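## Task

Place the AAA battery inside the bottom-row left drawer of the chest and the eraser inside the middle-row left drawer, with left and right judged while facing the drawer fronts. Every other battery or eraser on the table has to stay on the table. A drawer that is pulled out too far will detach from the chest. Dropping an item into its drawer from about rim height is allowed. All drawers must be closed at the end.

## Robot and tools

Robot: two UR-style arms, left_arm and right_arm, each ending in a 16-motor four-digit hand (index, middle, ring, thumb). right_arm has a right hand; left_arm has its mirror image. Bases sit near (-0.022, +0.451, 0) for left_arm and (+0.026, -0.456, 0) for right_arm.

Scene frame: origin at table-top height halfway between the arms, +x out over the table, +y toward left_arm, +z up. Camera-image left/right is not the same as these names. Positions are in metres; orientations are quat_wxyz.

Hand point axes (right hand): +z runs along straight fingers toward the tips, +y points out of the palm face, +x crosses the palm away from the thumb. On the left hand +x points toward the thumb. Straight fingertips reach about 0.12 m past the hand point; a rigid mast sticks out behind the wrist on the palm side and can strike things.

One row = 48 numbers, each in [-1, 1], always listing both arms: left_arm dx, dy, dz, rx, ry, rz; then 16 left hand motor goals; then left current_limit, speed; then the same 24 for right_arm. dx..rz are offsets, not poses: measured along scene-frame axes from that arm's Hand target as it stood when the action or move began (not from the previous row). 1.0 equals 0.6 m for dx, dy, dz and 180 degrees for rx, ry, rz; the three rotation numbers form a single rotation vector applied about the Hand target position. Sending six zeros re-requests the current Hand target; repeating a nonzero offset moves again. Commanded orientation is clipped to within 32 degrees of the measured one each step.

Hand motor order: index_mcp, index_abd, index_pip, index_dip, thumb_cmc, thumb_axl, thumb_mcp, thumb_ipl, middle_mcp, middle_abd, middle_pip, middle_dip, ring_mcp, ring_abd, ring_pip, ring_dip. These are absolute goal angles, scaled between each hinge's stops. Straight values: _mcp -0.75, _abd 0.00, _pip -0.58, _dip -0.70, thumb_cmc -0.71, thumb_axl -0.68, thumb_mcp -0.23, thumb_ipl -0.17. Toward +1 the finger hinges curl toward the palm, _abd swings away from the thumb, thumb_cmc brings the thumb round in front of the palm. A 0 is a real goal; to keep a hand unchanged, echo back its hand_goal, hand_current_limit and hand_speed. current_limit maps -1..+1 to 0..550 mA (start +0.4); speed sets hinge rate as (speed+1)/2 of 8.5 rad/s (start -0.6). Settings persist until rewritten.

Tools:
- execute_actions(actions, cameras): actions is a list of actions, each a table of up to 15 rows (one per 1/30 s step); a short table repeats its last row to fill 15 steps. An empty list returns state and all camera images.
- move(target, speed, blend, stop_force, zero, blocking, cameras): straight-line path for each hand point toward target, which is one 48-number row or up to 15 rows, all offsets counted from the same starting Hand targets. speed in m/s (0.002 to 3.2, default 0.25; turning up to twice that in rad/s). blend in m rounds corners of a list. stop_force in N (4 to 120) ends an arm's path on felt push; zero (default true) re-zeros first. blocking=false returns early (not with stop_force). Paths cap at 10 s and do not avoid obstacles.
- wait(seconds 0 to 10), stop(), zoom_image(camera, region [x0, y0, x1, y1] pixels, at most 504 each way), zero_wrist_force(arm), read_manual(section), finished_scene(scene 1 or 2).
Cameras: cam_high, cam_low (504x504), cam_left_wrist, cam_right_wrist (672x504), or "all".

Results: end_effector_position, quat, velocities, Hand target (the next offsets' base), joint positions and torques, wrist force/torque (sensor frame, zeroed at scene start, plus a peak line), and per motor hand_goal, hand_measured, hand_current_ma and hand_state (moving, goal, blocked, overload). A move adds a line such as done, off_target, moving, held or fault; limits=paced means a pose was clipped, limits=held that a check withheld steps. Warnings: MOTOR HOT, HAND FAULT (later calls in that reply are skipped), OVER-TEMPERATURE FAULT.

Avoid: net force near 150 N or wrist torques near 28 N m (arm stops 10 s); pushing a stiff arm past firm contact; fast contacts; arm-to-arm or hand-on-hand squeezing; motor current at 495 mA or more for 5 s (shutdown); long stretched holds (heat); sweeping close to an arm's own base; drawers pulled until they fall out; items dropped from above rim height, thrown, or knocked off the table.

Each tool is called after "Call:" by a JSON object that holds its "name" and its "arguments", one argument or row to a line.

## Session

Call:
{"name": "execute_actions", "arguments": {
  "actions": []
}}

Scene clock: 0.00 s.
left_arm: end_effector_position=(+0.9512, +0.0474, +0.3245) hand_goal=(-0.754, +0.000, -0.576, -0.696, -0.714, -0.678, -0.226, -0.168, -0.754, +0.000, -0.576, -0.696, -0.754, +0.000, -0.576, -0.696) hand_measured=(-0.754, +0.000, -0.576, -0.696, -0.714, -0.678, -0.226, -0.168, -0.754, +0.000, -0.576, -0.696, -0.754, +0.000, -0.576, -0.696) hand_current_ma=(+0, +0, +0, +0, +0, +0, +0, +0, +0, +0, +0, +0, +0, +0, +0, +0) hand_state=(goal, goal, goal, goal, goal, goal, goal, goal, goal, goal, goal, goal, goal, goal, goal, goal) hand_current_limit=0.40 hand_speed=-0.60 end_effector_quat_wxyz=(+0.387, +0.831, +0.393, +0.076) | right_arm: end_effector_position=(+0.6794, -0.2256, +0.2739) hand_goal=(-0.754, +0.000, -0.576, -0.696, -0.714, -0.678, -0.226, -0.168, -0.754, +0.000, -0.576, -0.696, -0.754, +0.000, -0.576, -0.696) hand_measured=(-0.754, +0.000, -0.576, -0.696, -0.714, -0.678, -0.226, -0.168, -0.754, +0.000, -0.576, -0.696, -0.754, +0.000, -0.576, -0.696) hand_current_ma=(+0, +0, +0, +0, +0, +0, +0, +0, +0, +0, +0, +0, +0, +0, +0, +0) hand_state=(goal, goal, goal, goal, goal, goal, goal, goal, goal, goal, goal, goal, goal, goal, goal, goal) hand_current_limit=0.40 hand_speed=-0.60 end_effector_quat_wxyz=(-0.259, -0.592, +0.732, +0.214)
Joint positions: left_arm=[-0.507 -0.95 1.229 0.528 1.879 3.2] | right_arm=[0.017 -0.737 1.196 1.797 1.554 0.221]
Joint velocities: within noise
Joint torques (N m): no reading
Wrist force (N): no reading
Wrist torque (N m): no reading
Wrist force, peak (N): no reading
Hand target: left_arm +0.9512, +0.0474, +0.3245; +0.387, +0.831, +0.393, +0.076 | right_arm +0.6794, -0.2256, +0.2739; -0.259, -0.592, +0.732, +0.214
camera_calibration:
cam_left_wrist: T_world_to_cam=[[-0.905094, -0.288624, -0.312253, 0.944418], [-0.318018, 0.946943, 0.0465204, 0.195596], [0.282258, 0.141407, -0.948859, 0.156383], [0, 0, 0, 1]] pos_world=[0.87285, 0.0652495, 0.434183]
cam_right_wrist: T_world_to_cam=[[-0.383182, 0.87628, 0.29207, 0.412509], [0.922453, 0.346794, 0.16975, -0.629411], [0.0474605, 0.334466, -0.941212, 0.425807], [0, 0, 0, 1]] pos_world=[0.718459, -0.285616, 0.387136]

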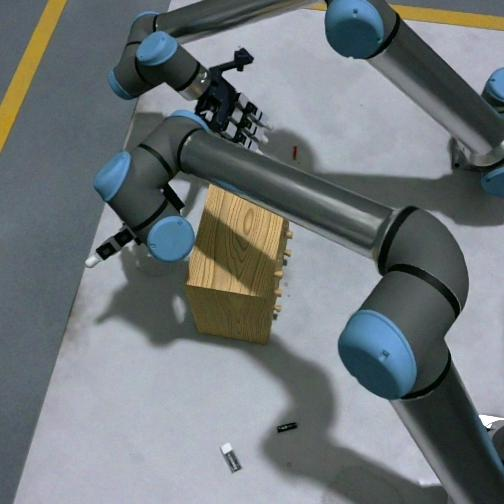

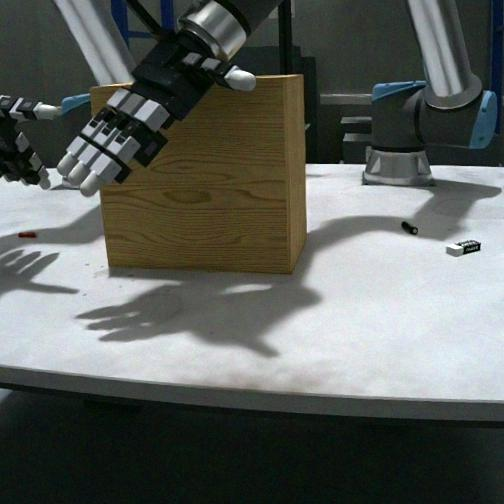

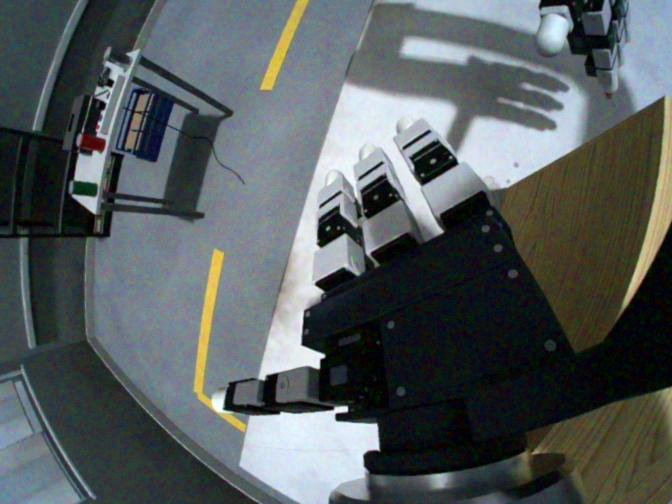

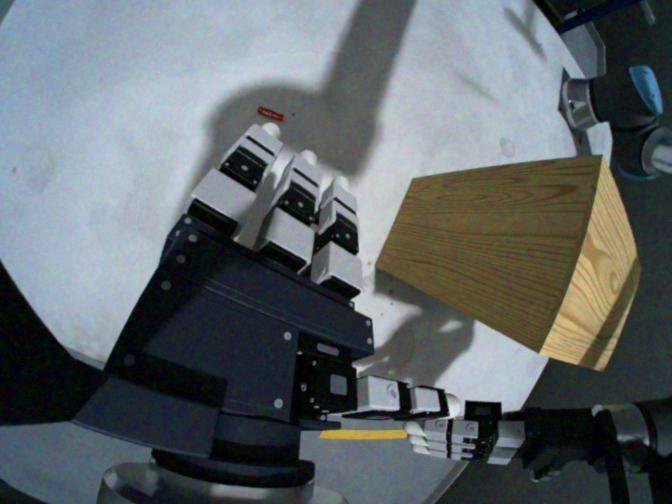

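Call:
{"name": "zoom_image", "arguments": {
  "camera": "cam_high",
  "region": [200, 400, 320, 490]
}}

Call:
{"name": "zoom_image", "arguments": {
  "camera": "cam_high",
  "region": [180, 120, 340, 360]
}}

Call:
{"name": "zoom_image", "arguments": {
  "camera": "cam_low",
  "region": [380, 200, 500, 270]
}}

Call:
{"name": "zoom_image", "arguments": {
  "camera": "cam_low",
  "region": [0, 200, 120, 270]
}}

Call:
{"name": "zoom_image", "arguments": {
  "camera": "cam_right_wrist",
  "region": [220, 80, 340, 170]
}}

Scaled by 4.200.

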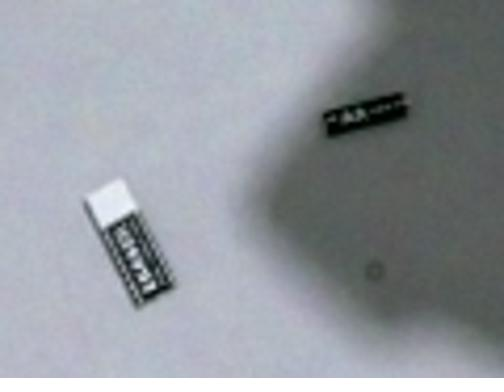

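Scaled by 2.100.

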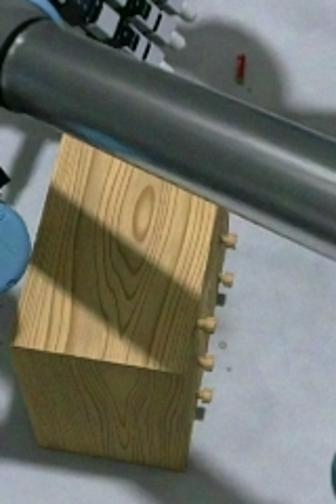

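Scaled by 4.200.

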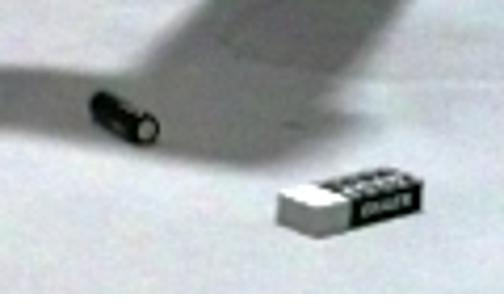

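Scaled by 4.200.

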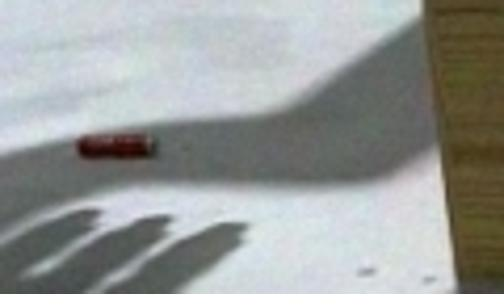

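Scaled by 4.200 from the camera's 672x504 image, which has a finer 960x720 frame.

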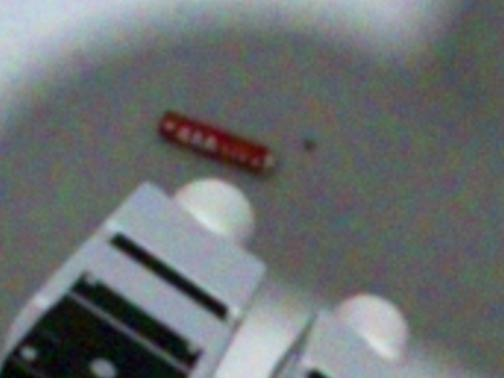

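Call:
{"name": "move", "arguments": {
  "target": [
    [-0.15,0.088,0.426,0,0,0,-0.168,0,0.153,-0.19,0.506,-0.678,-0.113,0.1326,-0.753,0,0.737,0.609,-0.753,0,0.737,0.609,0.4,-0.5,-0.033,-0.1,0.083,0.015,-0.3037,0.0558,-0.168,0,0.153,-0.19,0.506,-0.678,-0.113,0.1326,-0.753,0,0.737,0.609,-0.753,0,0.737,0.609,0.4,-0.5],
    [-0.718,0.322,0.2925,-0.2165,0.1557,0.0442,-0.168,0,0.153,-0.19,0.506,-0.678,-0.113,0.1326,-0.753,0,0.737,0.609,-0.753,0,0.737,0.609,0.4,-0.5,-0.099,-0.199,-0.223,0.0271,-0.5467,0.1005,-0.168,0,0.153,-0.19,0.506,-0.678,-0.113,0.1326,-0.753,0,0.737,0.609,-0.753,0,0.737,0.609,0.4,-0.5],
    [-0.85,0.1693,-0.3975,-0.3608,0.2595,0.0737,-0.168,0,0.153,-0.19,0.506,-0.678,-0.113,0.1326,-0.753,0,0.737,0.609,-0.753,0,0.737,0.609,0.4,-0.5,-0.099,-0.199,-0.3265,0.0301,-0.6074,0.1117,-0.168,0,0.153,-0.19,0.506,-0.678,-0.113,0.1326,-0.753,0,0.737,0.609,-0.753,0,0.737,0.609,0.4,-0.5]
  ],
  "speed": [0.4,0.45,0.35],
  "blend": [0.05,0.05,0],
  "cameras": ["all"]
}}

Scene clock: 239.73 s.
left_arm: end_effector_position=(+0.4412, +0.1490, +0.0861) hand_goal=(-0.168, +0.000, +0.152, -0.190, +0.506, -0.678, -0.114, +0.132, -0.754, +0.000, +0.736, +0.608, -0.754, +0.000, +0.736, +0.608) hand_measured=(-0.170, +0.000, +0.150, -0.194, +0.498, -0.678, -0.112, +0.130, -0.756, +0.000, +0.734, +0.606, -0.756, +0.000, +0.732, +0.606) hand_current_ma=(-3, -1, -3, -4, -14, +1, +2, -2, -3, +0, -3, -2, -4, +0, -4, -3) hand_state=(goal, goal, goal, goal, goal, goal, goal, goal, goal, goal, goal, goal, goal, goal, goal, goal) hand_current_limit=0.40 hand_speed=-0.50 end_effector_quat_wxyz=(+0.572, +0.416, +0.571, -0.417) | right_arm: end_effector_position=(+0.6200, -0.3450, +0.0780) hand_goal=(-0.168, +0.000, +0.152, -0.190, +0.506, -0.678, -0.114, +0.132, -0.754, +0.000, +0.736, +0.608, -0.754, +0.000, +0.736, +0.608) hand_measured=(-0.168, +0.000, +0.148, -0.194, +0.506, -0.678, -0.112, +0.130, -0.750, +0.000, +0.732, +0.606, -0.750, +0.000, +0.732, +0.606) hand_current_ma=(+4, +0, -21, -15, -3, +4, +9, -8, +23, +0, -22, -14, +20, +0, -22, -13) hand_state=(goal, goal, goal, goal, goal, goal, goal, goal, goal, goal, goal, goal, goal, goal, goal, goal) hand_current_limit=0.40 hand_speed=-0.50 end_effector_quat_wxyz=(-0.439, +0.628, -0.526, +0.369)
Joint positions: left_arm=[-0.872 -1.369 2.68 -1.313 1.961 1.57] | right_arm=[-0.315 -1.502 2.378 -0.484 1.113 -0.181]
Joint torques (N m): left_arm=[-10.57 -15.72 -3.78 -5.4 -2.4 -2.87] | right_arm=[-14.23 -23.66 -14.82 -2.55 -3.7 2.92]
Wrist force (N): left_arm=[0.1 0.0 1.5] | right_arm=[0.3 1.0 -0.2]
Wrist torque (N m): left_arm=[-0.24 -0.06 0.31] | right_arm=[0.74 0.06 -0.06]
Wrist force, peak (N): left_arm=[-1.0 -3.4 -2.3] | right_arm=[-1.3 3.5 -3.1]
Hand target: left_arm +0.4412, +0.1490, +0.0860; +0.572, +0.416, +0.571, -0.417 | right_arm +0.6200, -0.3450, +0.0780; -0.439, +0.628, -0.526, +0.369
Off the commanded pose: left_arm 0.000 m, 0 deg | right_arm 0.000 m, 0 deg.
move: done
camera_calibration:
cam_left_wrist: T_world_to_cam=[[-0.614802, -0.19103, 0.765196, 0.202292], [-0.722534, 0.525369, -0.449368, 0.232219], [-0.316168, -0.829153, -0.461024, 0.42633], [0, 0, 0, 1]] pos_world=[0.426947, 0.270136, 0.146107]
cam_right_wrist: T_world_to_cam=[[-0.330523, 0.711018, -0.620652, 0.533089], [-0.566326, 0.376651, 0.733082, 0.389512], [0.755003, 0.593791, 0.278176, -0.160137], [0, 0, 0, 1]] pos_world=[0.517692, -0.430658, 0.0898648]

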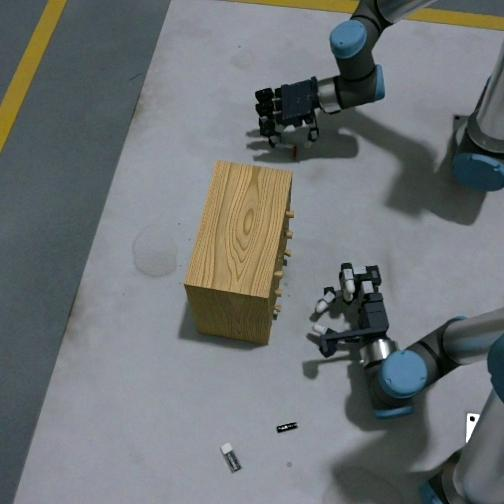

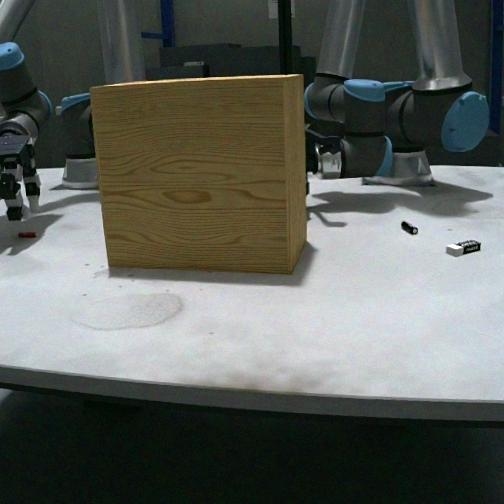

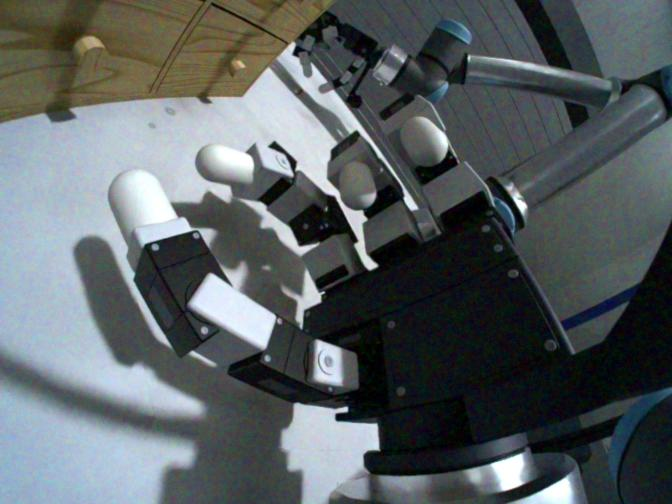

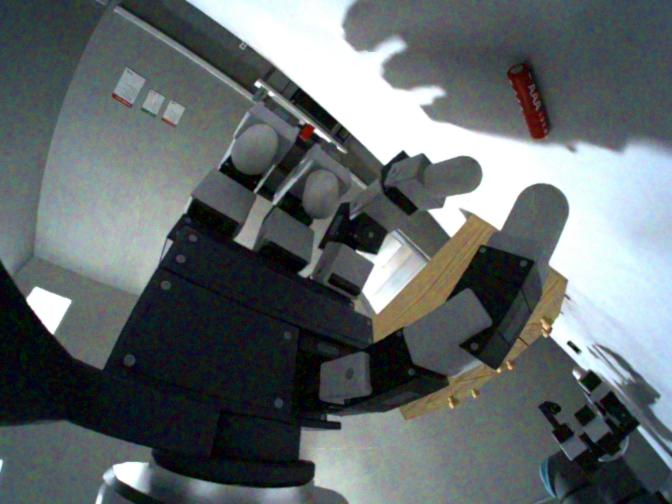

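Call:
{"name": "move", "arguments": {
  "target": [0.066,-0.0105,0.007,0,0,0,-0.168,0,0.153,-0.19,0.506,-0.678,-0.113,0.1326,-0.753,0,0.737,0.609,-0.753,0,0.737,0.609,0.4,-0.5,0.0167,-0.0267,-0.012,0,0,-0.0417,-0.168,0,0.153,-0.19,0.506,-0.678,-0.113,0.1326,-0.753,0,0.737,0.609,-0.753,0,0.737,0.609,0.4,-0.5],
  "speed": 0.15,
  "cameras": ["cam_left_wrist","cam_right_wrist"]
}}

Scene clock: 273.07 s.
left_arm: end_effector_position=(+0.4807, +0.1427, +0.0902) hand_goal=(-0.168, +0.000, +0.152, -0.190, +0.506, -0.678, -0.114, +0.132, -0.754, +0.000, +0.736, +0.608, -0.754, +0.000, +0.736, +0.608) hand_measured=(-0.170, +0.000, +0.150, -0.194, +0.498, -0.678, -0.112, +0.130, -0.756, +0.000, +0.734, +0.606, -0.756, +0.000, +0.734, +0.606) hand_current_ma=(-2, -1, -3, -4, -14, +1, +2, -2, -2, +0, -3, -2, -3, +0, -4, -3) hand_state=(goal, goal, goal, goal, goal, goal, goal, goal, goal, goal, goal, goal, goal, goal, goal, goal) hand_current_limit=0.40 hand_speed=-0.50 end_effector_quat_wxyz=(+0.572, +0.416, +0.571, -0.417) | right_arm: end_effector_position=(+0.6300, -0.3610, +0.0708) hand_goal=(-0.168, +0.000, +0.152, -0.190, +0.506, -0.678, -0.114, +0.132, -0.754, +0.000, +0.736, +0.608, -0.754, +0.000, +0.736, +0.608) hand_measured=(-0.166, +0.000, +0.148, -0.194, +0.506, -0.678, -0.112, +0.130, -0.750, +0.000, +0.732, +0.606, -0.750, +0.000, +0.732, +0.606) hand_current_ma=(+6, +0, -20, -15, -3, +4, +9, -8, +24, +0, -21, -14, +21, +0, -21, -13) hand_state=(goal, goal, goal, goal, goal, goal, goal, goal, goal, goal, goal, goal, goal, goal, goal, goal) hand_current_limit=0.40 hand_speed=-0.50 end_effector_quat_wxyz=(-0.414, +0.592, -0.566, +0.397)
Joint positions: left_arm=[-0.788 -1.338 2.599 -1.262 2.046 1.57] | right_arm=[-0.285 -1.486 2.376 -0.523 1.262 -0.117]
Joint torques (N m): left_arm=[10.37 -20.97 -21.8 0.3 3.23 0.54] | right_arm=[24.71 -22.51 -43.63 -2.85 2.23 2.64]
Wrist force (N): left_arm=[-0.1 -0.3 1.1] | right_arm=[-0.1 1.4 -0.8]
Wrist torque (N m): left_arm=[-0.24 -0.02 0.28] | right_arm=[0.92 0.21 -0.12]
Wrist force, peak (N): left_arm=[-0.4 -0.6 2.0] | right_arm=[-1.8 0.9 -0.4]
Hand target: left_arm +0.4808, +0.1427, +0.0902; +0.572, +0.416, +0.571, -0.417 | right_arm +0.6300, -0.3611, +0.0708; -0.414, +0.592, -0.566, +0.397
Off the commanded pose: left_arm 0.000 m, 0 deg | right_arm 0.000 m, 0 deg.
move: done
camera_calibration:
cam_left_wrist: T_world_to_cam=[[-0.614714, -0.190993, 0.765277, 0.222234], [-0.722614, 0.525274, -0.449351, 0.266044], [-0.316157, -0.829222, -0.460907, 0.435512], [0, 0, 0, 1]] pos_world=[0.466547, 0.263836, 0.150207]
cam_right_wrist: T_world_to_cam=[[-0.23485, 0.748116, -0.620619, 0.49653], [-0.512385, 0.44729, 0.733071, 0.39793], [0.826019, 0.490158, 0.278277, -0.238324], [0, 0, 0, 1]] pos_world=[0.517364, -0.432635, 0.0827649]
Images, in order (width x height): cam_left_wrist 672x504, cam_right_wrist 672x504.

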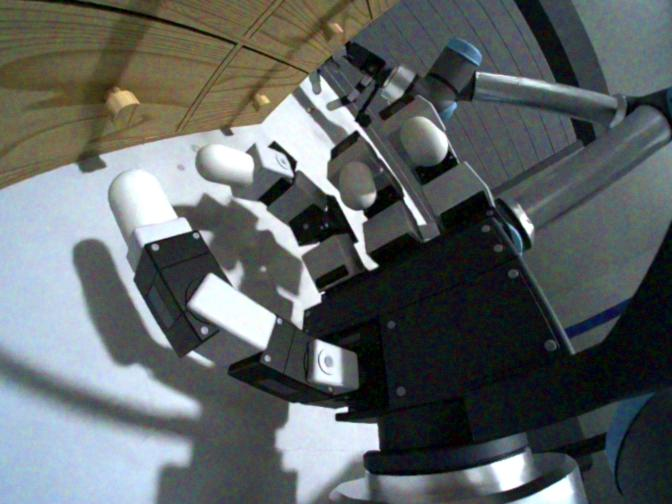

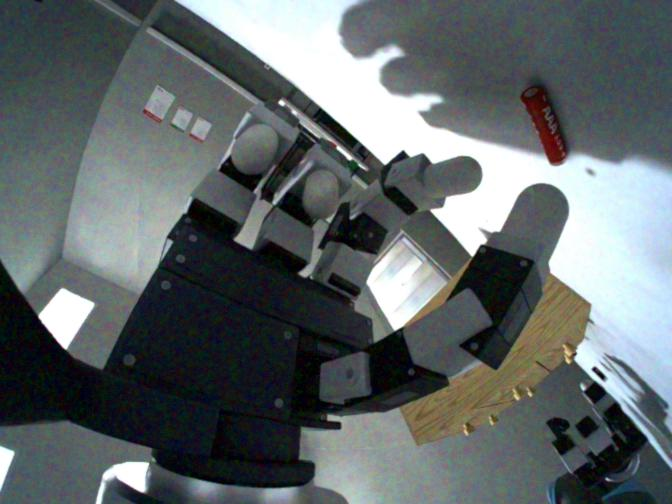

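Call:
{"name": "move", "arguments": {
  "target": [
    [0.0943,-0.0032,-0.0025,0,0,0,-0.168,0,0.153,-0.19,0.506,-0.678,-0.113,0.1326,-0.753,0,0.737,0.609,-0.753,0,0.737,0.609,0.4,-0.5,0.0025,-0.0067,-0.043,0,0,0,-0.168,0,0.153,-0.19,0.506,-0.678,-0.113,0.1326,-0.753,0,0.737,0.609,-0.753,0,0.737,0.609,0.4,-0.5],
    [0.0943,-0.0032,-0.0025,0,0,0,-0.168,0,0.153,-0.19,0.506,-0.678,-0.113,0.1326,-0.753,0,0.737,0.609,-0.753,0,0.737,0.609,0.4,-0.5,0.0025,-0.0067,-0.0697,0,0,0,-0.168,0,0.153,-0.19,0.506,-0.678,-0.113,0.1326,-0.753,0,0.737,0.609,-0.753,0,0.737,0.609,0.4,-0.5]
  ],
  "speed": [0.07,0.015],
  "stop_force": 5,
  "cameras": ["cam_left_wrist","cam_right_wrist"]
}}

Scene clock: 297.43 s.
left_arm: end_effector_position=(+0.5373, +0.1408, +0.0887) hand_goal=(-0.168, +0.000, +0.152, -0.190, +0.506, -0.678, -0.114, +0.132, -0.754, +0.000, +0.736, +0.608, -0.754, +0.000, +0.736, +0.608) hand_measured=(-0.170, +0.000, +0.150, -0.194, +0.498, -0.678, -0.112, +0.130, -0.756, +0.000, +0.734, +0.606, -0.756, +0.000, +0.734, +0.606) hand_current_ma=(-2, -1, -3, -4, -14, +1, +2, -2, -2, +0, -3, -2, -3, +0, -4, -3) hand_state=(goal, goal, goal, goal, goal, goal, goal, goal, goal, goal, goal, goal, goal, goal, goal, goal) hand_current_limit=0.40 hand_speed=-0.50 end_effector_quat_wxyz=(+0.572, +0.416, +0.571, -0.417) | right_arm: end_effector_position=(+0.6316, -0.3651, +0.0342) hand_goal=(-0.168, +0.000, +0.152, -0.190, +0.506, -0.678, -0.114, +0.132, -0.754, +0.000, +0.736, +0.608, -0.754, +0.000, +0.736, +0.608) hand_measured=(-0.172, -0.002, +0.160, -0.180, +0.506, -0.678, -0.116, +0.134, -0.750, +0.000, +0.732, +0.606, -0.750, +0.000, +0.732, +0.606) hand_current_ma=(-17, -8, +36, +47, -4, +4, -7, +10, +24, +0, -21, -14, +21, +0, -21, -13) hand_state=(goal, goal, goal, goal, goal, goal, goal, goal, goal, goal, goal, goal, goal, goal, goal, goal) hand_current_limit=0.40 hand_speed=-0.50 end_effector_quat_wxyz=(-0.414, +0.592, -0.566, +0.397)
Joint positions: left_arm=[-0.683 -1.275 2.49 -1.216 2.151 1.57] | right_arm=[-0.294 -1.413 2.397 -0.615 1.253 -0.121]
Joint torques (N m): left_arm=[10.29 -28.03 -23.58 -0.37 3.63 1.28] | right_arm=[-8.78 -61.91 -40.32 1.39 -1.67 -1.07]
Wrist force (N): left_arm=[0.1 0.2 1.5] | right_arm=[0.2 0.1 -0.8]
Wrist torque (N m): left_arm=[-0.24 0.00 0.25] | right_arm=[0.93 0.09 -0.07]
Wrist force, peak (N): left_arm=[-0.1 0.9 1.8] | right_arm=[0.2 -8.1 -2.8]
Hand target: left_arm +0.5373, +0.1408, +0.0887; +0.572, +0.416, +0.571, -0.417 | right_arm +0.6316, -0.3651, +0.0342; -0.414, +0.592, -0.566, +0.397 (not the last commanded pose)
Off the commanded pose: left_arm 0.000 m, 0 deg | right_arm 0.005 m, 0 deg.
move: contact (right_arm)
camera_calibration:
cam_left_wrist: T_world_to_cam=[[-0.614759, -0.190961, 0.765249, 0.257754], [-0.722577, 0.525285, -0.449398, 0.307297], [-0.316156, -0.829222, -0.460907, 0.451186], [0, 0, 0, 1]] pos_world=[0.523147, 0.261936, 0.148807]
cam_right_wrist: T_world_to_cam=[[-0.234698, 0.748102, -0.620693, 0.477041], [-0.512339, 0.447439, 0.733012, 0.427487], [0.826091, 0.490042, 0.278269, -0.22756], [0, 0, 0, 1]] pos_world=[0.518964, -0.436636, 0.0460652]
Images, in order (width x height): cam_left_wrist 672x504, cam_right_wrist 672x504.

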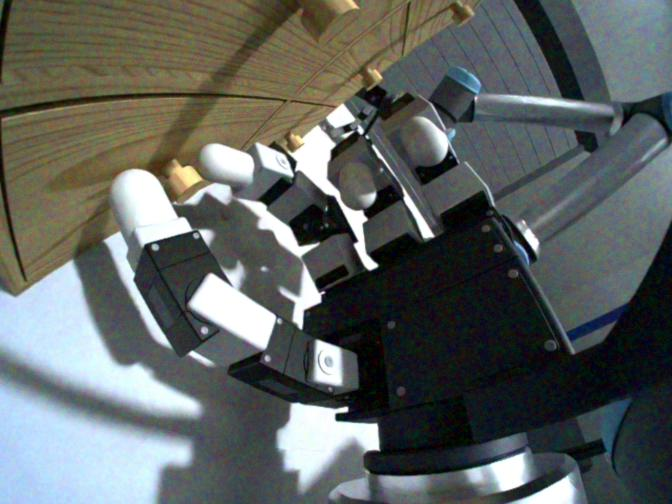

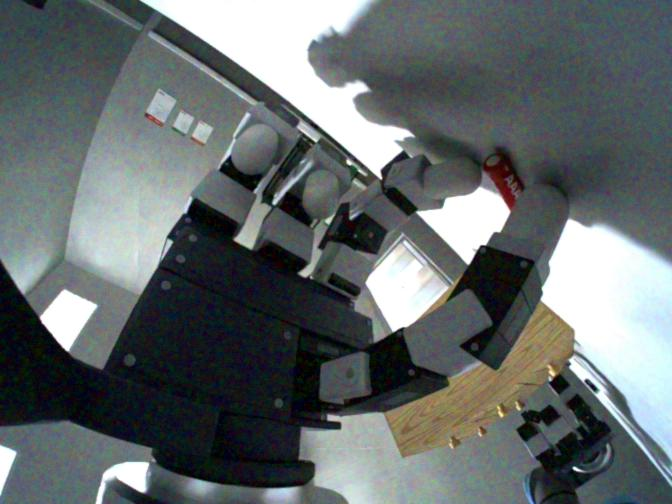

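Call:
{"name": "move", "arguments": {
  "target": [
    [0,0,0,0,0,0,0.0263,0,0.153,-0.397,0.506,-0.678,0.1457,-0.1027,-0.753,0,0.737,0.609,-0.753,0,0.737,0.609,0.3,-0.8,0,0,0.0025,0,0,0,0.0263,0,0.153,-0.397,0.506,-0.678,0.1457,-0.1027,-0.753,0,0.737,0.609,-0.753,0,0.737,0.609,0.2,-0.8],
    [-0.15,0.0052,0,0,0,0,0.0263,0,0.153,-0.397,0.506,-0.678,0.1457,-0.1027,-0.753,0,0.737,0.609,-0.753,0,0.737,0.609,0.3,-0.8,0,0,0.1025,0,0,0,0.0263,0,0.153,-0.397,0.506,-0.678,0.1457,-0.1027,-0.753,0,0.737,0.609,-0.753,0,0.737,0.609,0.2,-0.8]
  ],
  "speed": [0.05,0.08],
  "cameras": ["cam_high","cam_left_wrist","cam_right_wrist"]
}}

Scene clock: 305.80 s.
left_arm: end_effector_position=(+0.4474, +0.1439, +0.0887) hand_goal=(+0.026, +0.000, +0.152, -0.398, +0.506, -0.678, +0.146, -0.102, -0.754, +0.000, +0.736, +0.608, -0.754, +0.000, +0.736, +0.608) hand_measured=(-0.020, +0.000, +0.130, -0.412, +0.498, -0.680, +0.140, -0.106, -0.756, +0.000, +0.734, +0.606, -0.756, +0.000, +0.734, +0.606) hand_current_ma=(-134, +0, -51, -26, -14, -1, -14, -6, -2, +0, -3, -2, -2, +0, -4, -3) hand_state=(blocked, goal, blocked, goal, goal, goal, goal, goal, goal, goal, goal, goal, goal, goal, goal, goal) hand_current_limit=0.30 hand_speed=-0.80 end_effector_quat_wxyz=(+0.572, +0.416, +0.571, -0.417) | right_arm: end_effector_position=(+0.6316, -0.3650, +0.0956) hand_goal=(+0.026, +0.000, +0.152, -0.398, +0.506, -0.678, +0.146, -0.102, -0.754, +0.000, +0.736, +0.608, -0.754, +0.000, +0.736, +0.608) hand_measured=(-0.004, -0.002, +0.134, -0.406, +0.506, -0.678, +0.072, -0.114, -0.750, +0.000, +0.732, +0.606, -0.750, +0.000, +0.732, +0.606) hand_current_ma=(-163, -8, -86, -37, -1, +4, -330, -80, +25, +0, -21, -14, +22, +0, -21, -13) hand_state=(blocked, goal, goal, goal, goal, goal, blocked, goal, goal, goal, goal, goal, goal, goal, goal, goal) hand_current_limit=0.20 hand_speed=-0.80 end_effector_quat_wxyz=(-0.414, +0.592, -0.566, +0.397)
Joint positions: left_arm=[-0.867 -1.369 2.664 -1.296 1.966 1.57] | right_arm=[-0.294 -1.528 2.356 -0.46 1.253 -0.12]
Joint torques (N m): left_arm=[-8.96 -40.76 -5.58 -4.8 -2.17 0.86] | right_arm=[-0.23 -56.96 -46.6 1.95 -1.61 -1.41]
Wrist force (N): left_arm=[0.1 -0.2 1.4] | right_arm=[0.4 1.0 -0.2]
Wrist torque (N m): left_arm=[-0.27 -0.07 0.31] | right_arm=[0.83 0.13 -0.11]
Wrist force, peak (N): left_arm=[-1.9 -2.5 4.4] | right_arm=[1.4 -17.6 -10.7]
Hand target: left_arm +0.4473, +0.1439, +0.0887; +0.572, +0.416, +0.571, -0.417 | right_arm +0.6316, -0.3651, +0.0957; -0.414, +0.592, -0.566, +0.397
Off the commanded pose: left_arm 0.000 m, 0 deg | right_arm 0.000 m, 0 deg.
move: done
camera_calibration:
cam_left_wrist: T_world_to_cam=[[-0.614759, -0.190961, 0.765249, 0.203018], [-0.722577, 0.525285, -0.449398, 0.240637], [-0.316156, -0.829222, -0.460907, 0.425302], [0, 0, 0, 1]] pos_world=[0.433147, 0.265036, 0.148807]
cam_right_wrist: T_world_to_cam=[[-0.234698, 0.748102, -0.620693, 0.515139], [-0.512339, 0.447439, 0.733012, 0.382362], [0.826091, 0.490042, 0.278269, -0.244722], [0, 0, 0, 1]] pos_world=[0.518964, -0.436536, 0.107565]
Images, in order (width x height): cam_high 504x504, cam_left_wrist 672x504, cam_right_wrist 672x504.

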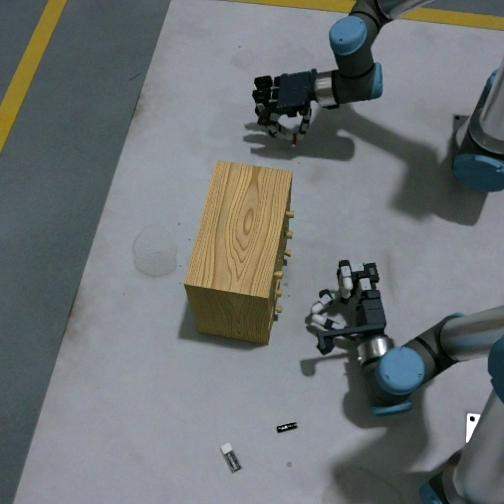

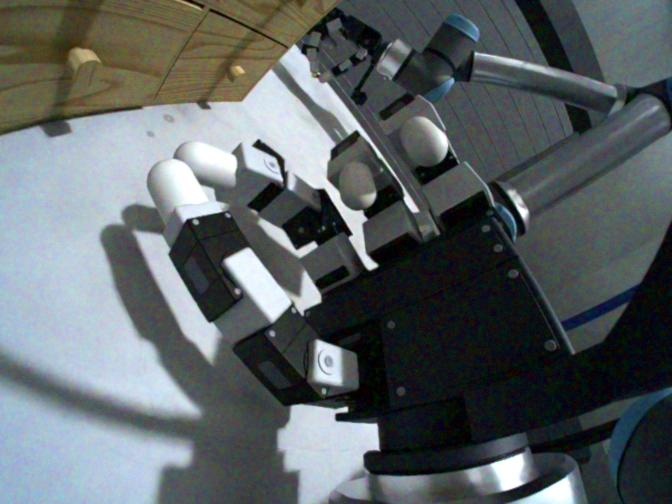

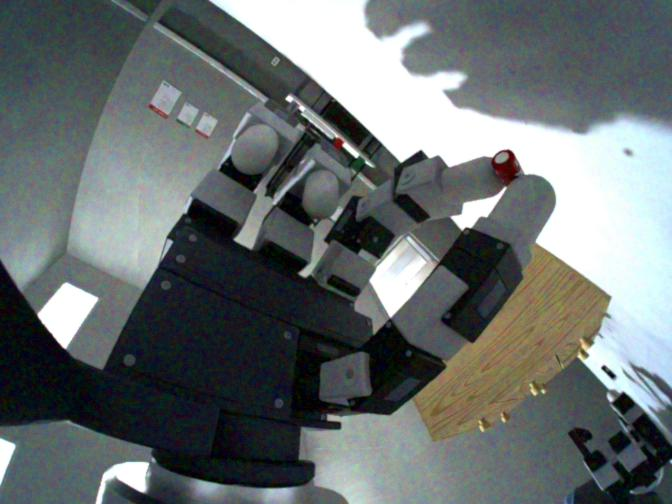

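Call:
{"name": "zoom_image", "arguments": {
  "camera": "cam_high",
  "region": [255, 240, 375, 360]
}}

Call:
{"name": "zoom_image", "arguments": {
  "camera": "cam_left_wrist",
  "region": [0, 0, 260, 220]
}}

Scaled by 4.200.

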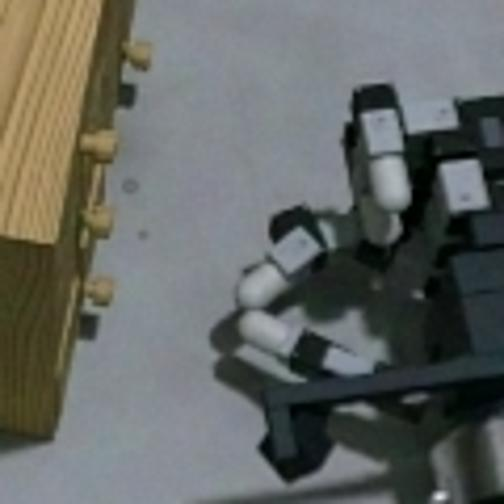

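Scaled by 1.938 from the camera's 672x504 image, which has a finer 960x720 frame.

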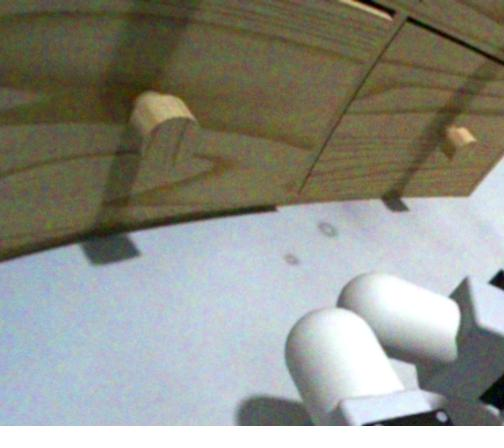

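Call:
{"name": "move", "arguments": {
  "target": [
    [0.1448,-0.001,-0.0033,0,0,0,-0.168,0,0.153,-0.19,0.506,-0.678,-0.113,0.1326,-0.753,0,0.737,0.609,-0.753,0,0.737,0.609,0.4,-0.5,-0.169,0.108,0.257,-0.19,-0.1911,0.1829,0.0263,0,0.153,-0.397,0.506,-0.678,0.1457,-0.1027,-0.753,0,0.737,0.609,-0.753,0,0.737,0.609,0.2,-0.8],
    [0.1448,-0.001,-0.0033,0,0,0,0.0263,0,0.153,-0.397,0.506,-0.678,0.1457,-0.1027,-0.753,0,0.737,0.609,-0.753,0,0.737,0.609,0.5,-0.75,-0.169,0.108,0.257,-0.19,-0.1911,0.1829,0.0263,0,0.153,-0.397,0.506,-0.678,0.1457,-0.1027,-0.753,0,0.737,0.609,-0.753,0,0.737,0.609,0.2,-0.8],
    [-0.0019,0.0041,-0.0033,0,0,0,0.0263,0,0.153,-0.397,0.506,-0.678,0.1457,-0.1027,-0.753,0,0.737,0.609,-0.753,0,0.737,0.609,0.5,-0.75,-0.336,0.242,0.374,-0.3801,-0.3822,0.3657,0.0263,0,0.153,-0.397,0.506,-0.678,0.1457,-0.1027,-0.753,0,0.737,0.609,-0.753,0,0.737,0.609,0.2,-0.8]
  ],
  "speed": [0.25,0.25,0.3],
  "cameras": ["cam_high","cam_left_wrist","cam_right_wrist"]
}}

Scene clock: 363.67 s.
left_arm: end_effector_position=(+0.4462, +0.1463, +0.0868) hand_goal=(+0.026, +0.000, +0.152, -0.398, +0.506, -0.678, +0.146, -0.102, -0.754, +0.000, +0.736, +0.608, -0.754, +0.000, +0.736, +0.608) hand_measured=(-0.020, +0.000, +0.128, -0.412, +0.498, -0.680, +0.142, -0.104, -0.756, +0.000, +0.734, +0.606, -0.756, +0.000, +0.734, +0.606) hand_current_ma=(-137, +0, -56, -29, -16, -2, -9, -4, -1, +0, -3, -2, -2, +0, -3, -3) hand_state=(blocked, goal, blocked, goal, goal, goal, goal, goal, goal, goal, goal, goal, goal, goal, goal, goal) hand_current_limit=0.50 hand_speed=-0.75 end_effector_quat_wxyz=(+0.572, +0.416, +0.571, -0.417) | right_arm: end_effector_position=(+0.4300, -0.2199, +0.3201) hand_goal=(+0.026, +0.000, +0.152, -0.398, +0.506, -0.678, +0.146, -0.102, -0.754, +0.000, +0.736, +0.608, -0.754, +0.000, +0.736, +0.608) hand_measured=(-0.010, -0.002, +0.134, -0.406, +0.502, -0.678, +0.076, -0.114, -0.752, +0.000, +0.734, +0.606, -0.752, +0.000, +0.734, +0.606) hand_current_ma=(-187, -11, -88, -39, -23, +3, -330, -84, +11, +0, -12, -13, +9, +0, -13, -13) hand_state=(blocked, goal, goal, goal, goal, goal, blocked, goal, goal, goal, goal, goal, goal, goal, goal, goal) hand_current_limit=0.20 hand_speed=-0.80 end_effector_quat_wxyz=(-0.395, +0.587, +0.394, +0.587)
Joint positions: left_arm=[-0.865 -1.365 2.668 -1.305 1.969 1.57] | right_arm=[-0.662 -2.231 2.592 -0.361 -0.275 -1.57]
Joint torques (N m): left_arm=[-12.11 -41.24 -4.83 -4.98 -2.3 1.44] | right_arm=[-14.12 27.54 -27.98 3.08 -3.13 -2.7]
Wrist force (N): left_arm=[-0.6 -0.6 1.5] | right_arm=[0.2 0.3 -0.3]
Wrist torque (N m): left_arm=[-0.32 0.02 0.26] | right_arm=[0.33 0.42 0.19]
Wrist force, peak (N): left_arm=[-1.6 -2.5 4.7] | right_arm=[0.8 3.3 -1.1]
Hand target: left_arm +0.4462, +0.1463, +0.0868; +0.572, +0.416, +0.571, -0.417 | right_arm +0.4300, -0.2199, +0.3201; -0.395, +0.587, +0.394, +0.587
Off the commanded pose: left_arm 0.000 m, 0 deg | right_arm 0.000 m, 0 deg.
move: done
camera_calibration:
cam_left_wrist: T_world_to_cam=[[-0.614759, -0.190961, 0.765249, 0.204269], [-0.722577, 0.525285, -0.449398, 0.23761], [-0.316156, -0.829222, -0.460907, 0.425991], [0, 0, 0, 1]] pos_world=[0.431947, 0.267436, 0.146807]
cam_right_wrist: T_world_to_cam=[[0.611182, -0.22537, -0.758726, -0.0350216], [-0.75223, -0.46356, -0.468254, 0.336956], [-0.246185, 0.856925, -0.45285, 0.564065], [0, 0, 0, 1]] pos_world=[0.413737, -0.335055, 0.386646]
Images, in order (width x height): cam_high 504x504, cam_left_wrist 672x504, cam_right_wrist 672x504.

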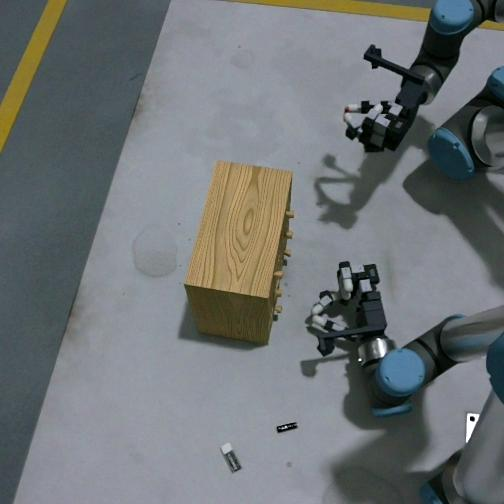

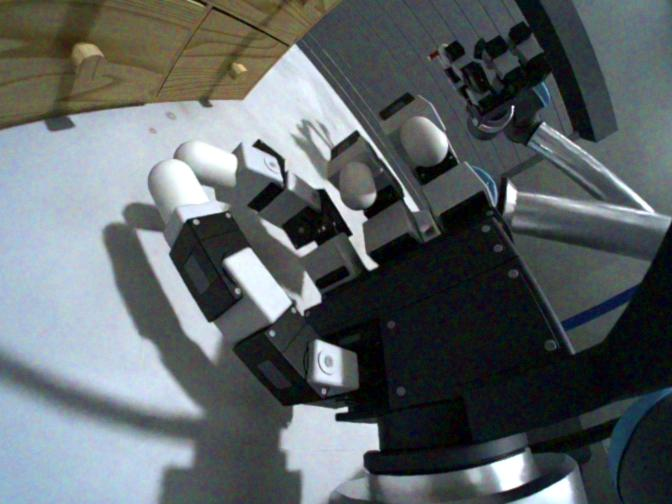

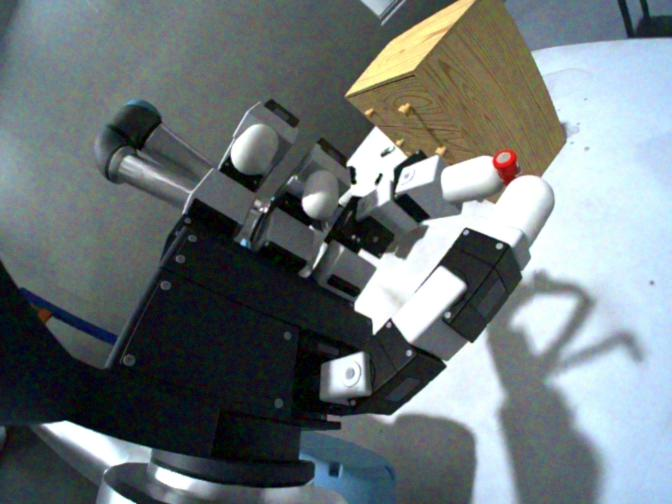

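Call:
{"name": "move", "arguments": {
  "target": [
    [0.1467,-0.005,0,0,0,0,-0.168,0,0.153,-0.19,0.506,-0.678,-0.113,0.1326,-0.753,0,0.737,0.609,-0.753,0,0.737,0.609,0.4,-0.5,0,0,0,0,0,0,0.0263,0,0.153,-0.397,0.506,-0.678,0.1457,-0.1027,-0.753,0,0.737,0.609,-0.753,0,0.737,0.609,0.2,-0.8],
    [0.1467,-0.005,0,0,0,0,0.0263,0,0.153,-0.397,0.506,-0.678,0.1457,-0.1027,-0.753,0,0.737,0.609,-0.753,0,0.737,0.609,0.5,-0.75,0,0,0,0,0,0,0.0263,0,0.153,-0.397,0.506,-0.678,0.1457,-0.1027,-0.753,0,0.737,0.609,-0.753,0,0.737,0.609,0.2,-0.8]
  ],
  "speed": 0.08,
  "cameras": ["cam_high","cam_left_wrist"]
}}

Call:
{"name": "zoom_image", "arguments": {
  "camera": "cam_left_wrist",
  "region": [60, 80, 320, 300]
}}

Call:
{"name": "zoom_image", "arguments": {
  "camera": "cam_high",
  "region": [255, 240, 375, 360]
}}

Scene clock: 371.37 s.
left_arm: end_effector_position=(+0.5342, +0.1433, +0.0868) hand_goal=(+0.026, +0.000, +0.152, -0.398, +0.506, -0.678, +0.146, -0.102, -0.754, +0.000, +0.736, +0.608, -0.754, +0.000, +0.736, +0.608) hand_measured=(-0.088, +0.008, +0.128, -0.404, +0.498, -0.680, +0.116, -0.106, -0.754, +0.000, +0.734, +0.606, -0.756, +0.000, +0.734, +0.606) hand_current_ma=(-412, +12, -53, -11, -16, -2, -103, -9, -1, +0, -3, -2, -1, +0, -3, -3) hand_state=(blocked, goal, blocked, goal, goal, goal, blocked, goal, goal, goal, goal, goal, goal, goal, goal, goal) hand_current_limit=0.50 hand_speed=-0.75 end_effector_quat_wxyz=(+0.572, +0.416, +0.571, -0.417) | right_arm: end_effector_position=(+0.4300, -0.2199, +0.3201) hand_goal=(+0.026, +0.000, +0.152, -0.398, +0.506, -0.678, +0.146, -0.102, -0.754, +0.000, +0.736, +0.608, -0.754, +0.000, +0.736, +0.608) hand_measured=(-0.010, -0.002, +0.134, -0.406, +0.502, -0.678, +0.076, -0.114, -0.752, +0.000, +0.734, +0.606, -0.752, +0.000, +0.734, +0.606) hand_current_ma=(-187, -11, -88, -39, -23, +3, -330, -84, +11, +0, -12, -13, +9, +0, -13, -13) hand_state=(blocked, goal, goal, goal, goal, goal, blocked, goal, goal, goal, goal, goal, goal, goal, goal, goal) hand_current_limit=0.20 hand_speed=-0.80 end_effector_quat_wxyz=(-0.395, +0.587, +0.394, +0.587)
Joint positions: left_arm=[-0.682 -1.274 2.498 -1.225 2.151 1.57] | right_arm=[-0.662 -2.231 2.592 -0.361 -0.275 -1.57]
Joint torques (N m): left_arm=[9.09 -24.68 -20.67 0.07 0.29 1.15] | right_arm=[-14.91 26.18 -29.27 3.1 -2.97 -2.54]
Wrist force (N): left_arm=[-1.5 -2.1 3.0] | right_arm=[0.6 0.3 -0.2]
Wrist torque (N m): left_arm=[-0.16 -0.01 0.21] | right_arm=[0.32 0.36 0.23]
Wrist force, peak (N): left_arm=[-2.1 -2.6 4.5] | right_arm=[0.5 1.2 -0.7]
Hand target: left_arm +0.5342, +0.1433, +0.0868; +0.572, +0.416, +0.571, -0.417 | right_arm +0.4300, -0.2199, +0.3201; -0.395, +0.587, +0.394, +0.587
Off the commanded pose: left_arm 0.000 m, 0 deg | right_arm 0.000 m, 0 deg.
move: done
camera_calibration:
cam_left_wrist: T_world_to_cam=[[-0.614759, -0.190961, 0.765249, 0.257857], [-0.722577, 0.525285, -0.449398, 0.302845], [-0.316156, -0.829222, -0.460907, 0.451357], [0, 0, 0, 1]] pos_world=[0.520047, 0.264436, 0.146807]
Images, in order (width x height): cam_high 504x504, cam_left_wrist 672x504.

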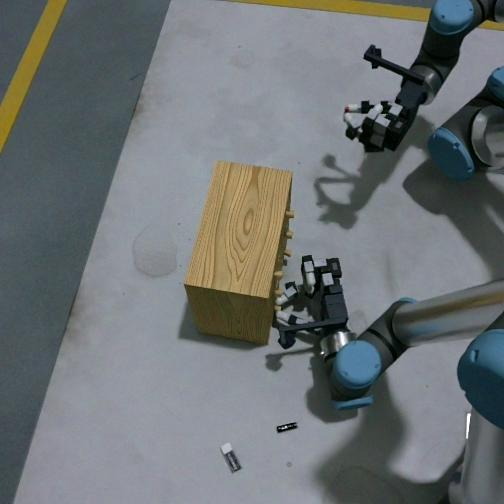

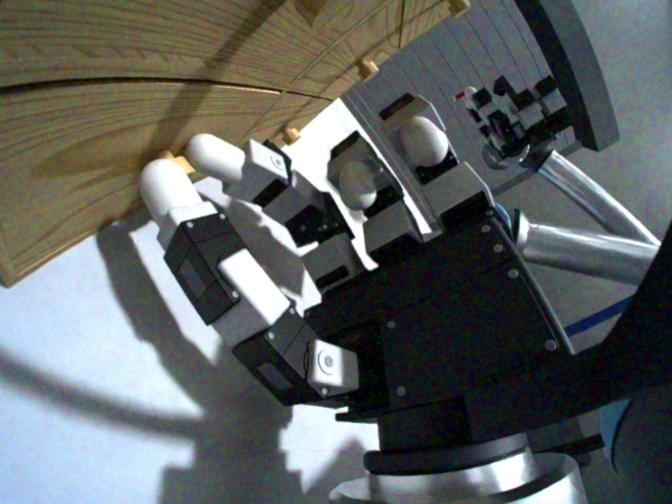

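Scaled by 1.938 from the camera's 672x504 image, which has a finer 960x720 frame.

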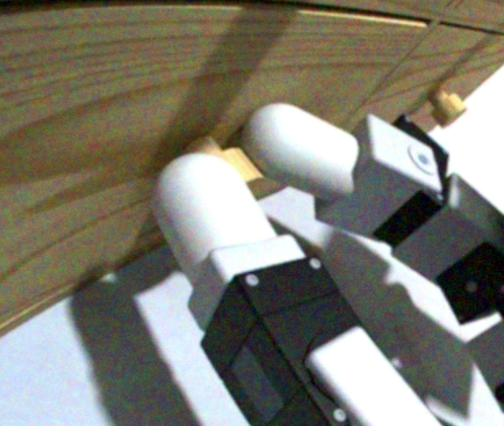

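Scaled by 4.200.

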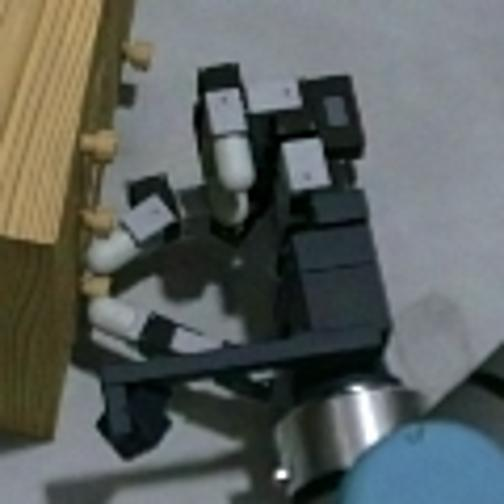

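Call:
{"name": "move", "arguments": {
  "target": [-0.04,0.0014,0,0,0,0,0.0263,0,0.153,-0.397,0.506,-0.678,0.1457,-0.1027,-0.753,0,0.737,0.609,-0.753,0,0.737,0.609,0.5,-0.75,0,0,0,0,0,0,0.0263,0,0.153,-0.397,0.506,-0.678,0.1457,-0.1027,-0.753,0,0.737,0.609,-0.753,0,0.737,0.609,0.2,-0.8],
  "speed": 0.03,
  "cameras": ["cam_high","cam_left_wrist"]
}}

Call:
{"name": "zoom_image", "arguments": {
  "camera": "cam_left_wrist",
  "region": [0, 0, 300, 280]
}}

Scene clock: 380.63 s.
left_arm: end_effector_position=(+0.5103, +0.1442, +0.0868) hand_goal=(+0.026, +0.000, +0.152, -0.398, +0.506, -0.678, +0.146, -0.102, -0.754, +0.000, +0.736, +0.608, -0.754, +0.000, +0.736, +0.608) hand_measured=(-0.020, +0.000, +0.128, -0.412, +0.496, -0.680, +0.142, -0.104, -0.754, +0.000, +0.734, +0.606, -0.756, +0.000, +0.734, +0.606) hand_current_ma=(-141, +0, -55, -27, -17, -2, -8, -4, -1, +0, -3, -2, -1, +0, -3, -3) hand_state=(blocked, goal, blocked, goal, goal, goal, goal, goal, goal, goal, goal, goal, goal, goal, goal, goal) hand_current_limit=0.50 hand_speed=-0.75 end_effector_quat_wxyz=(+0.572, +0.416, +0.571, -0.417) | right_arm: end_effector_position=(+0.4300, -0.2199, +0.3201) hand_goal=(+0.026, +0.000, +0.152, -0.398, +0.506, -0.678, +0.146, -0.102, -0.754, +0.000, +0.736, +0.608, -0.754, +0.000, +0.736, +0.608) hand_measured=(-0.010, -0.002, +0.134, -0.406, +0.502, -0.678, +0.076, -0.114, -0.752, +0.000, +0.734, +0.606, -0.752, +0.000, +0.734, +0.606) hand_current_ma=(-187, -11, -88, -39, -23, +3, -330, -84, +11, +0, -12, -13, +9, +0, -13, -13) hand_state=(blocked, goal, goal, goal, goal, goal, blocked, goal, goal, goal, goal, goal, goal, goal, goal, goal) hand_current_limit=0.20 hand_speed=-0.80 end_effector_quat_wxyz=(-0.395, +0.587, +0.394, +0.587)
Joint positions: left_arm=[-0.723 -1.298 2.544 -1.247 2.11 1.57] | right_arm=[-0.662 -2.231 2.592 -0.361 -0.275 -1.57]
Joint torques (N m): left_arm=[-7.81 -49.21 -6.28 -4.71 -2.58 1.2] | right_arm=[-13.76 27.92 -28.27 3.15 -2.73 -2.41]
Wrist force (N): left_arm=[-0.3 0.1 1.5] | right_arm=[0.3 0.5 0.1]
Wrist torque (N m): left_arm=[-0.23 0.03 0.24] | right_arm=[0.32 0.38 0.21]
Wrist force, peak (N): left_arm=[-1.4 -2.7 3.4] | right_arm=[0.8 0.9 -0.8]
Hand target: left_arm +0.5102, +0.1442, +0.0868; +0.572, +0.416, +0.571, -0.417 | right_arm +0.4300, -0.2199, +0.3201; -0.395, +0.587, +0.394, +0.587
Off the commanded pose: left_arm 0.000 m, 0 deg | right_arm 0.000 m, 0 deg.
move: done
camera_calibration:
cam_left_wrist: T_world_to_cam=[[-0.614759, -0.190961, 0.765249, 0.243274], [-0.722577, 0.525285, -0.449398, 0.28503], [-0.316156, -0.829222, -0.460907, 0.444515], [0, 0, 0, 1]] pos_world=[0.496047, 0.265336, 0.146807]
Images, in order (width x height): cam_high 504x504, cam_left_wrist 672x504.

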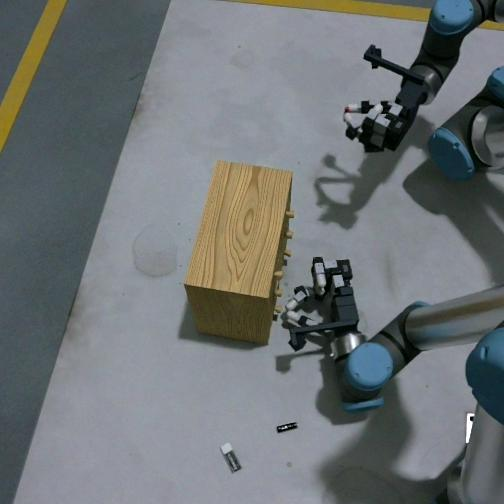

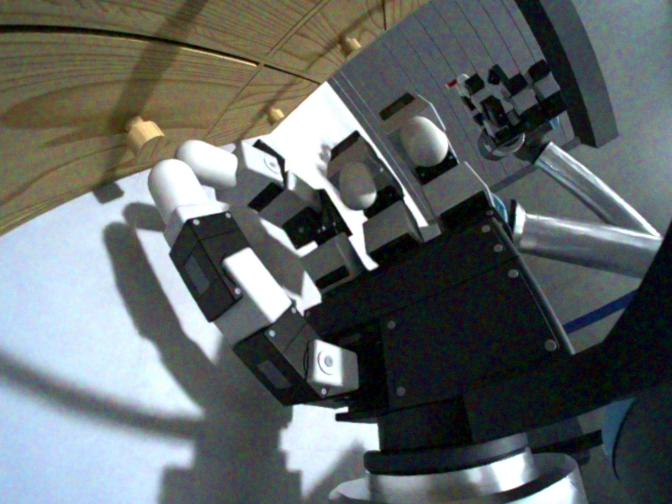

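Scaled by 1.680 from the camera's 672x504 image, which has a finer 960x720 frame.

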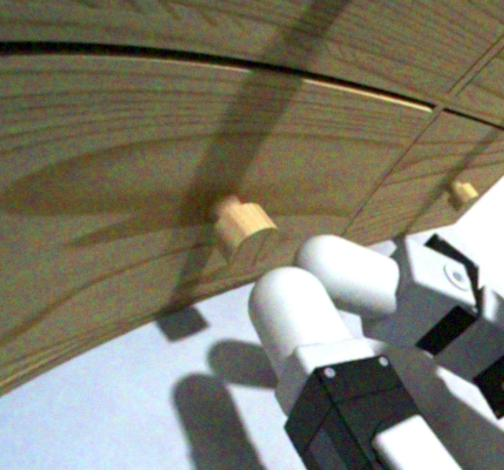

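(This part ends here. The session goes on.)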